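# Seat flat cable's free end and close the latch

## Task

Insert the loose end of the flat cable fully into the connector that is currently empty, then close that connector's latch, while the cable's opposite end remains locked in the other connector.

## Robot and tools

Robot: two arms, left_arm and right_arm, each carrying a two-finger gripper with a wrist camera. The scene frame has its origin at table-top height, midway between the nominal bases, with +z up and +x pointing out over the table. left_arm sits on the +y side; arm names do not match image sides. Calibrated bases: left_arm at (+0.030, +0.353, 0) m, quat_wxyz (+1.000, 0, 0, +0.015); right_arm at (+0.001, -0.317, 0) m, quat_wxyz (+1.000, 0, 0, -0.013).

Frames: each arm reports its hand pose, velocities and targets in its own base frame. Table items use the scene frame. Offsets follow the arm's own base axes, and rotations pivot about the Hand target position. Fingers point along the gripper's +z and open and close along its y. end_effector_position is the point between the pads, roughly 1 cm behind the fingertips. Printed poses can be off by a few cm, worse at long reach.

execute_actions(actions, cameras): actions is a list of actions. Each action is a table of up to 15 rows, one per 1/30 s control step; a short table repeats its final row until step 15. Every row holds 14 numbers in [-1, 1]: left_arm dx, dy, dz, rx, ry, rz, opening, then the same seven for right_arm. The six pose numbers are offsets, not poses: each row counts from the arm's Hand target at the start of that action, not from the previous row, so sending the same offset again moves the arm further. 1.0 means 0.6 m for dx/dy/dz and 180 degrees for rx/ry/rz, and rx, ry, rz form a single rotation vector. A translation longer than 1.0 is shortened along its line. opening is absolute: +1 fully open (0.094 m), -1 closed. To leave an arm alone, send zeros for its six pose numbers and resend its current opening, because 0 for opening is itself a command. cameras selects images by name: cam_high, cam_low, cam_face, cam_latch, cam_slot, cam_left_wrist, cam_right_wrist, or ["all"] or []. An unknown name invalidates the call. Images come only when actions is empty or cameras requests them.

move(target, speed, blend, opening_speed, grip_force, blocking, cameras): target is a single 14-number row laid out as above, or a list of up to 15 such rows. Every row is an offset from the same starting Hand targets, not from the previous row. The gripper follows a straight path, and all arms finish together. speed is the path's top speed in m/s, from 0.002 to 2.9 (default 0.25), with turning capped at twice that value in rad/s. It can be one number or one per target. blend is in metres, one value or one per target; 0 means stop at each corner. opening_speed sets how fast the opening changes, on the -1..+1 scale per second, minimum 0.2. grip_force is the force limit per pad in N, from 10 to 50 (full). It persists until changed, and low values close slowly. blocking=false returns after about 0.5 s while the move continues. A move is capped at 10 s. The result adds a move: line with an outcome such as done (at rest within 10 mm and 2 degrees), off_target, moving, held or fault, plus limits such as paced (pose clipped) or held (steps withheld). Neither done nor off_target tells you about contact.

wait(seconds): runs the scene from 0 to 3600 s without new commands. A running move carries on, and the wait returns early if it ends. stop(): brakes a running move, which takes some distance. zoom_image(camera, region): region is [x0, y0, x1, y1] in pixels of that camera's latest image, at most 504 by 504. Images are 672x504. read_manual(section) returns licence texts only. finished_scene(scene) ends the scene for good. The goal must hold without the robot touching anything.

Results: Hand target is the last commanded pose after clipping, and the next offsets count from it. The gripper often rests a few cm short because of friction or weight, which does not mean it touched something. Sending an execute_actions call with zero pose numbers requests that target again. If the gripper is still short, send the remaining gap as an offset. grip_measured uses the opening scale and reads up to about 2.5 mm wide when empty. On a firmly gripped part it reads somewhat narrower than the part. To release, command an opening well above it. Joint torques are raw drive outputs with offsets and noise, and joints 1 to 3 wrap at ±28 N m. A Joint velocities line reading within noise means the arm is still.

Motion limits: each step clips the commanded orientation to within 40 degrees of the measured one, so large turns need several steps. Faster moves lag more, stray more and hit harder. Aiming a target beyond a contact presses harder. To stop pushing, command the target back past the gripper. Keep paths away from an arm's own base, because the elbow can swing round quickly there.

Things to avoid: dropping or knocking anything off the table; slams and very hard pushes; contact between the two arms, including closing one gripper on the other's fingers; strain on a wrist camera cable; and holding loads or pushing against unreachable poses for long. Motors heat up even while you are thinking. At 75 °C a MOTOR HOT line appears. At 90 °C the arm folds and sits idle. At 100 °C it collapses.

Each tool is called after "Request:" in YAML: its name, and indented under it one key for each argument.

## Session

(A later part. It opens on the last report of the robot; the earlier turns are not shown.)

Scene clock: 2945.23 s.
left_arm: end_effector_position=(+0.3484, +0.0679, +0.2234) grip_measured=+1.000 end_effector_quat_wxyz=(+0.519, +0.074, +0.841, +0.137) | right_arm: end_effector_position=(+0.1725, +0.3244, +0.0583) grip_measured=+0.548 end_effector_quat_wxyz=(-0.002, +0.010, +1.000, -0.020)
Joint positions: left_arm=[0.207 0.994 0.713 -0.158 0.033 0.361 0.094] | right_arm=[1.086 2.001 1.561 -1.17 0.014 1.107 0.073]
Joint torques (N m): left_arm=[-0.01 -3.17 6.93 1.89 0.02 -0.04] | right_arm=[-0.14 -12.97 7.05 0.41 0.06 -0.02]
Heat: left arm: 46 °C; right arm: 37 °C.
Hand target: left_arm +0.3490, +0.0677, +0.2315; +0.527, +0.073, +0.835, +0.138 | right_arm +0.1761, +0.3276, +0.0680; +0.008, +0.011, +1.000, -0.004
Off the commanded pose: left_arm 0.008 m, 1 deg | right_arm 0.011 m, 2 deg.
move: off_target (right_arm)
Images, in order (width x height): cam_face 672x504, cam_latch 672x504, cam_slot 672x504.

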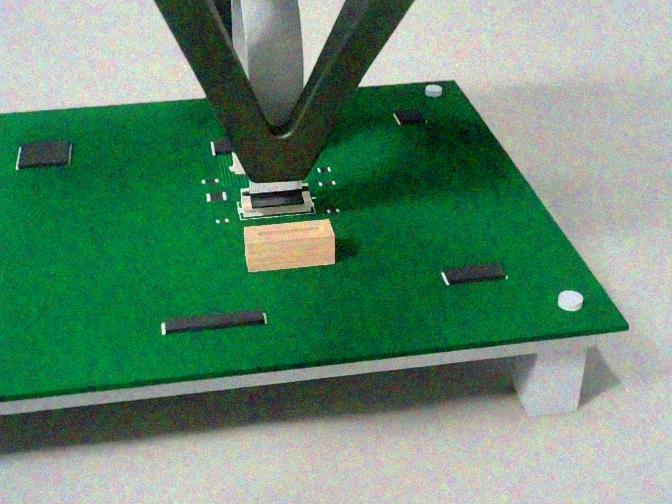

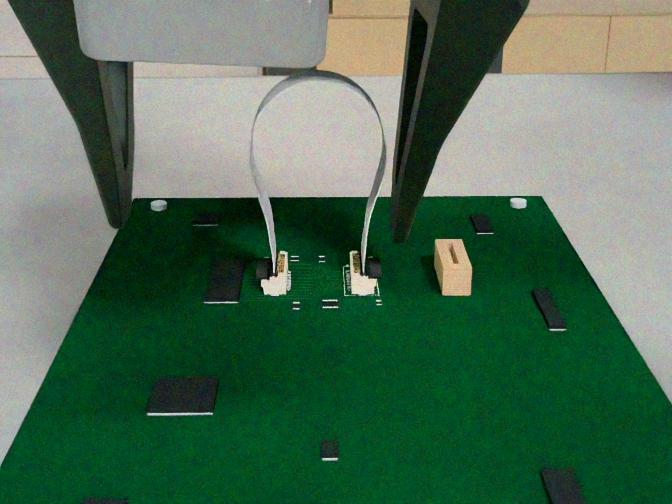

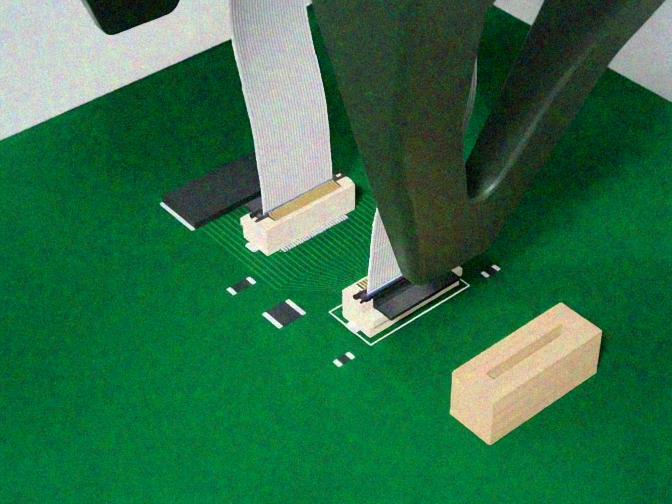

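Request:
move:
  target:
    - [0,0,0,0,0,0,1,0,0,0,0,0,0,0.9]
    - [0,0,0,0,0,0,1,0,0.003,0.15,0,0,0,0.9]
  speed: 0.08
  cameras: ["cam_latch","cam_slot","cam_face","cam_right_wrist"]

Request:
zoom_image:
  camera: "cam_latch"
  region: [345, 235, 395, 295]

Request:
zoom_image:
  camera: "cam_slot"
  region: [335, 225, 475, 345]

Request:
zoom_image:
  camera: "cam_slot"
  region: [345, 265, 405, 325]

Request:
zoom_image:
  camera: "cam_slot"
  region: [235, 160, 375, 260]

Request:
zoom_image:
  camera: "cam_face"
  region: [225, 150, 325, 230]

Scene clock: 2959.63 s.
left_arm: end_effector_position=(+0.3484, +0.0679, +0.2234) grip_measured=+1.000 end_effector_quat_wxyz=(+0.519, +0.074, +0.841, +0.137) | right_arm: end_effector_position=(+0.1743, +0.3277, +0.1509) grip_measured=+0.898 end_effector_quat_wxyz=(+0.004, +0.010, +1.000, -0.009)
Joint positions: left_arm=[0.207 0.994 0.713 -0.158 0.033 0.361 0.094] | right_arm=[1.086 1.982 1.905 -1.506 0.014 1.107 0.089]
Joint torques (N m): left_arm=[0.01 -3.15 6.94 1.89 0.02 -0.04] | right_arm=[0.06 -10.18 10.04 0.19 0.06 0.02]
Heat: left arm: 46 °C; right arm: 37 °C.
Hand target: left_arm +0.3490, +0.0677, +0.2315; +0.527, +0.073, +0.835, +0.138 | right_arm +0.1760, +0.3294, +0.1581; +0.008, +0.011, +1.000, -0.004
Off the commanded pose: left_arm 0.008 m, 1 deg | right_arm 0.008 m, 1 deg.
move: done
Images, in order (width x height): cam_face 672x504, cam_latch 672x504, cam_slot 672x504, cam_right_wrist 672x504.

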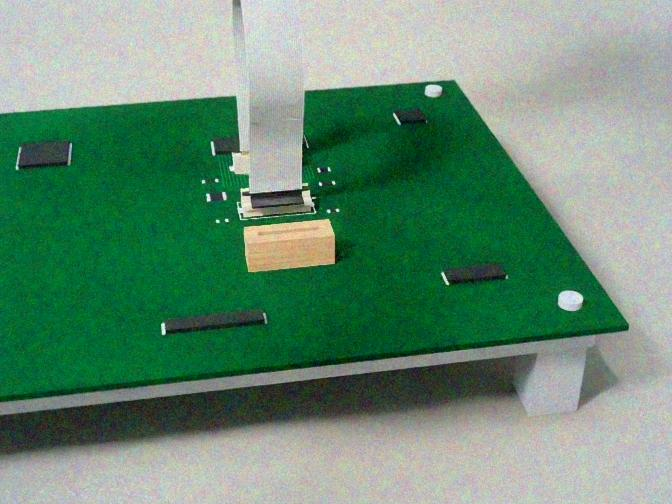

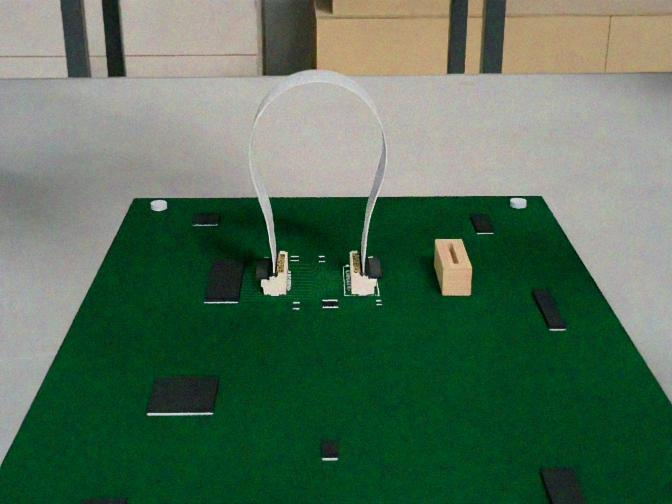

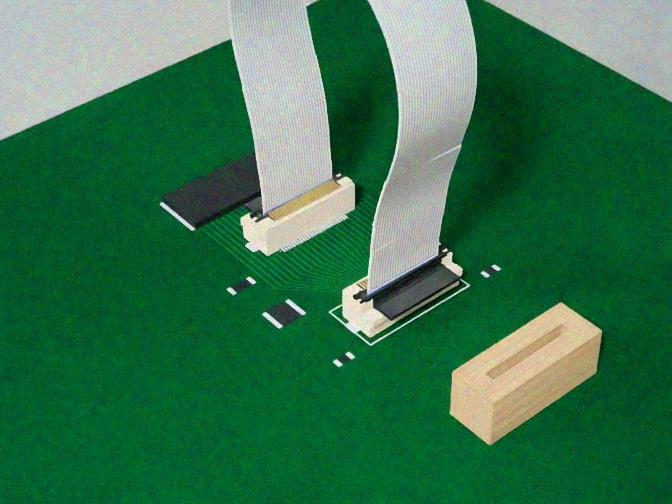

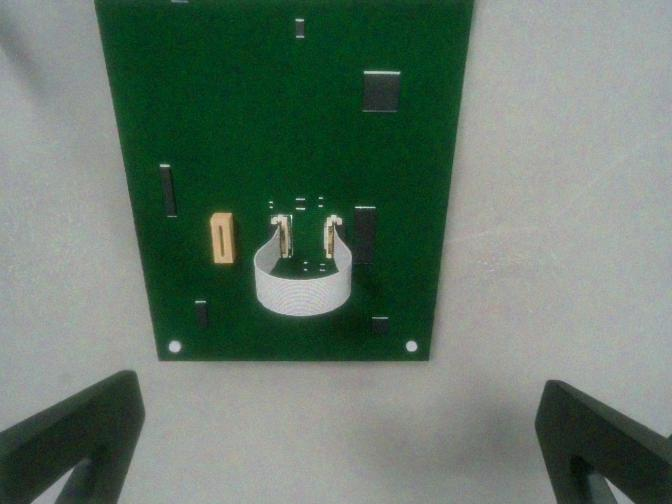

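Scaled by 8.400 from the camera's image (finer frame: 960x720).

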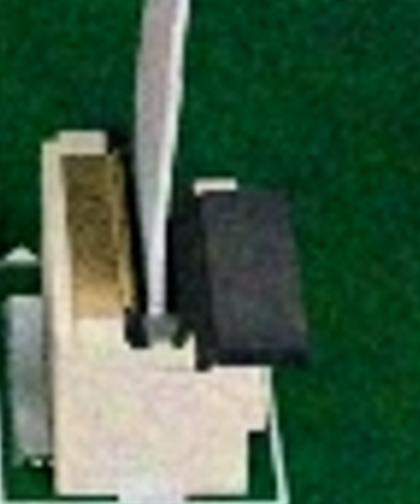

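Scaled by 3.600 from the camera's image (finer frame: 960x720).

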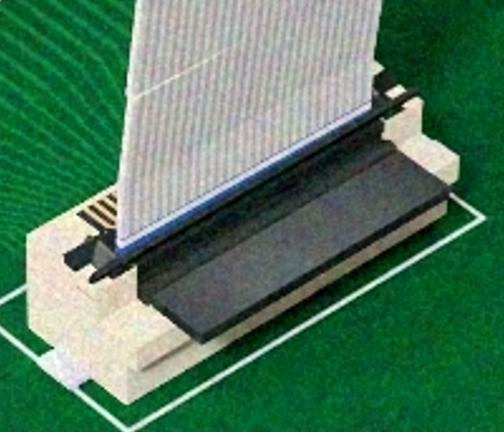

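Scaled by 8.400 from the camera's image (finer frame: 960x720).

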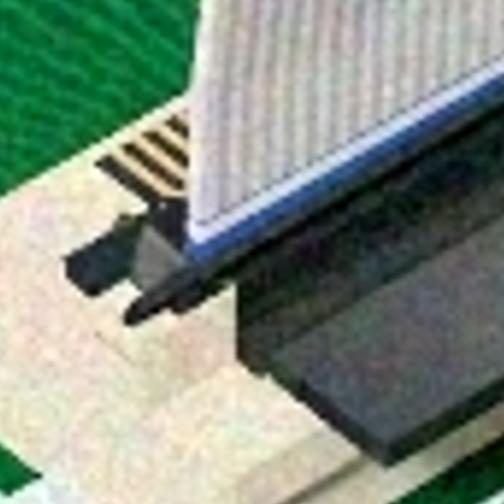

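Scaled by 3.600 from the camera's image (finer frame: 960x720).

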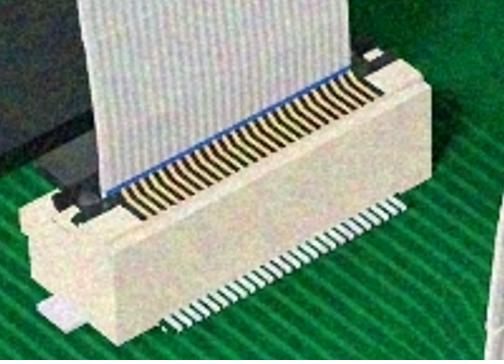

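Scaled by 5.040 from the camera's image (finer frame: 960x720).

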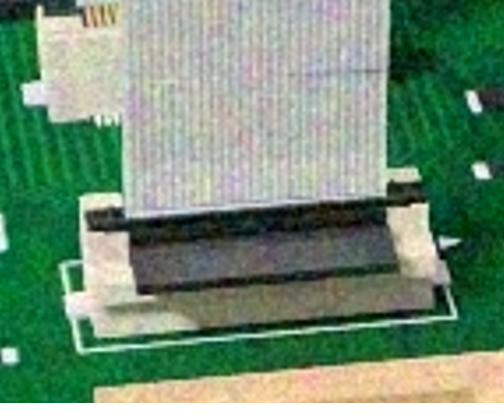

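Request:
zoom_image:
  camera: "cam_right_wrist"
  region: [250, 200, 370, 280]

Request:
zoom_image:
  camera: "cam_slot"
  region: [255, 165, 345, 225]

Request:
zoom_image:
  camera: "cam_slot"
  region: [360, 235, 450, 305]

Request:
zoom_image:
  camera: "cam_latch"
  region: [255, 235, 295, 285]

Request:
zoom_image:
  camera: "cam_latch"
  region: [345, 235, 385, 285]

Scaled by 4.200 from the camera's image (finer frame: 960x720).

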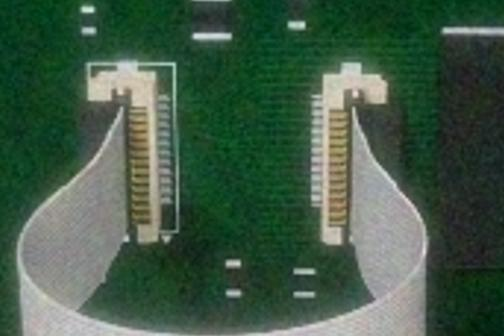

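Scaled by 5.600 from the camera's image (finer frame: 960x720).

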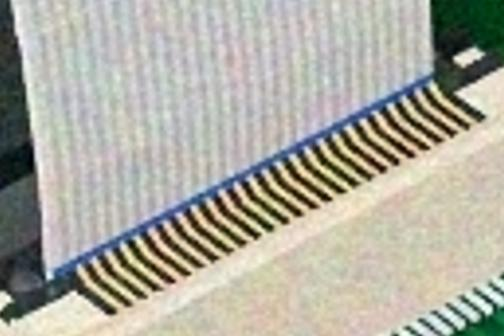

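Scaled by 5.600 from the camera's image (finer frame: 960x720).

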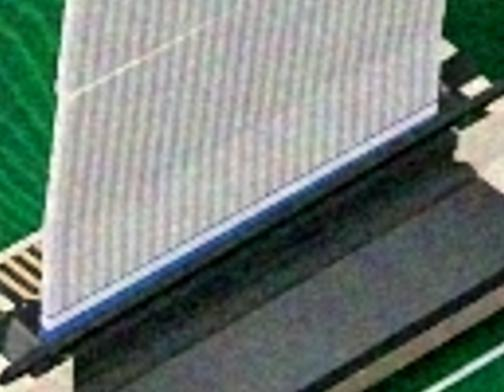

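Scaled by 10.080 from the camera's image (finer frame: 960x720).

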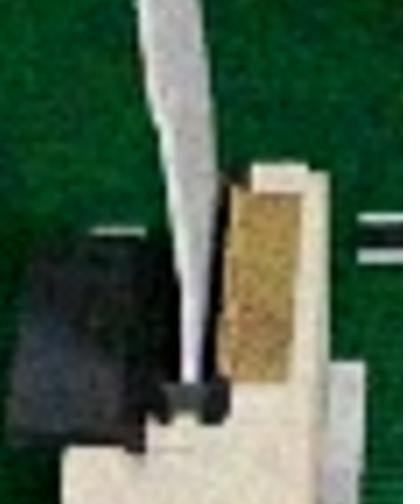

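Scaled by 10.080 from the camera's image (finer frame: 960x720).

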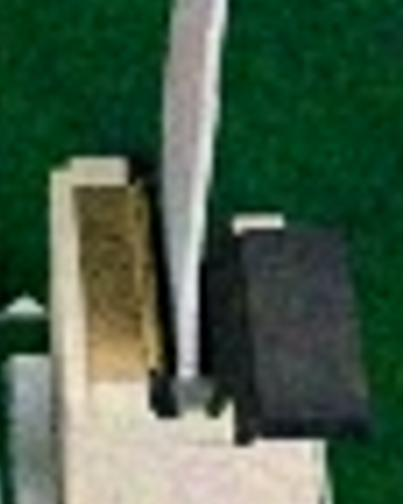

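Request:
zoom_image:
  camera: "cam_latch"
  region: [353, 258, 377, 282]

Request:
zoom_image:
  camera: "cam_latch"
  region: [262, 258, 286, 282]

Request:
zoom_image:
  camera: "cam_slot"
  region: [358, 280, 382, 304]

Request:
zoom_image:
  camera: "cam_slot"
  region: [256, 198, 280, 222]

Scaled by 21.000 from the camera's image (finer frame: 960x720).

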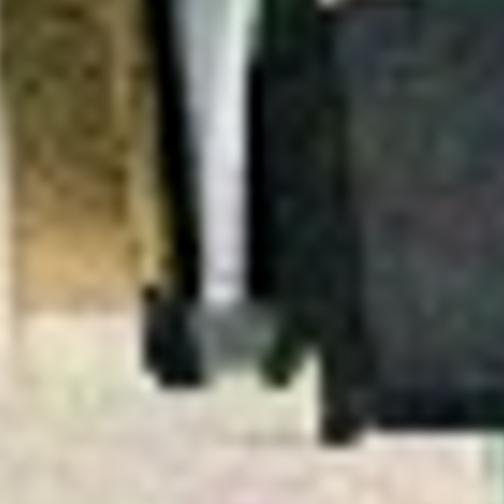

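Scaled by 21.000 from the camera's image (finer frame: 960x720).

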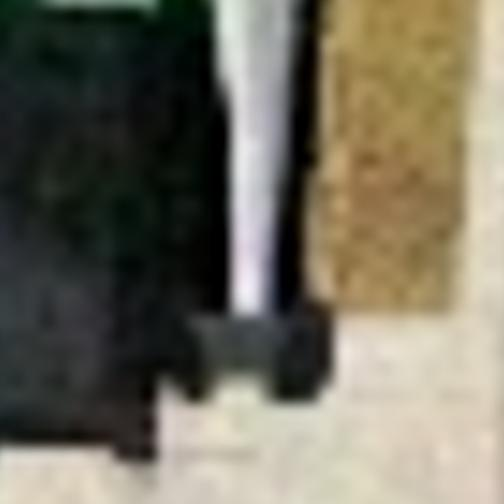

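Scaled by 21.000 from the camera's image (finer frame: 960x720).

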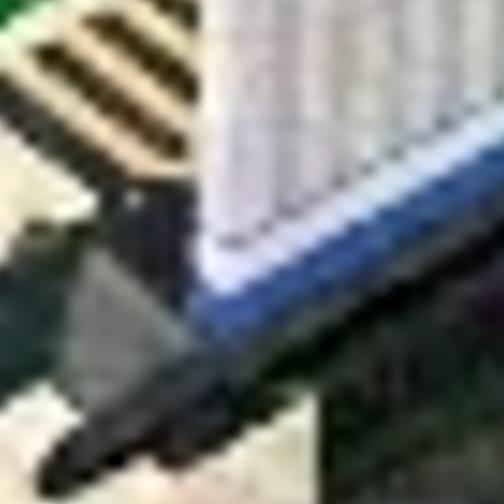

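Scaled by 21.000 from the camera's image (finer frame: 960x720).

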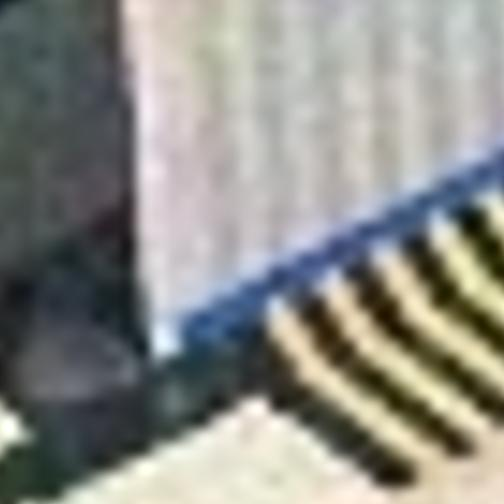

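Request:
finished_scene:
  scene: 1

The scene is finished: the task was done.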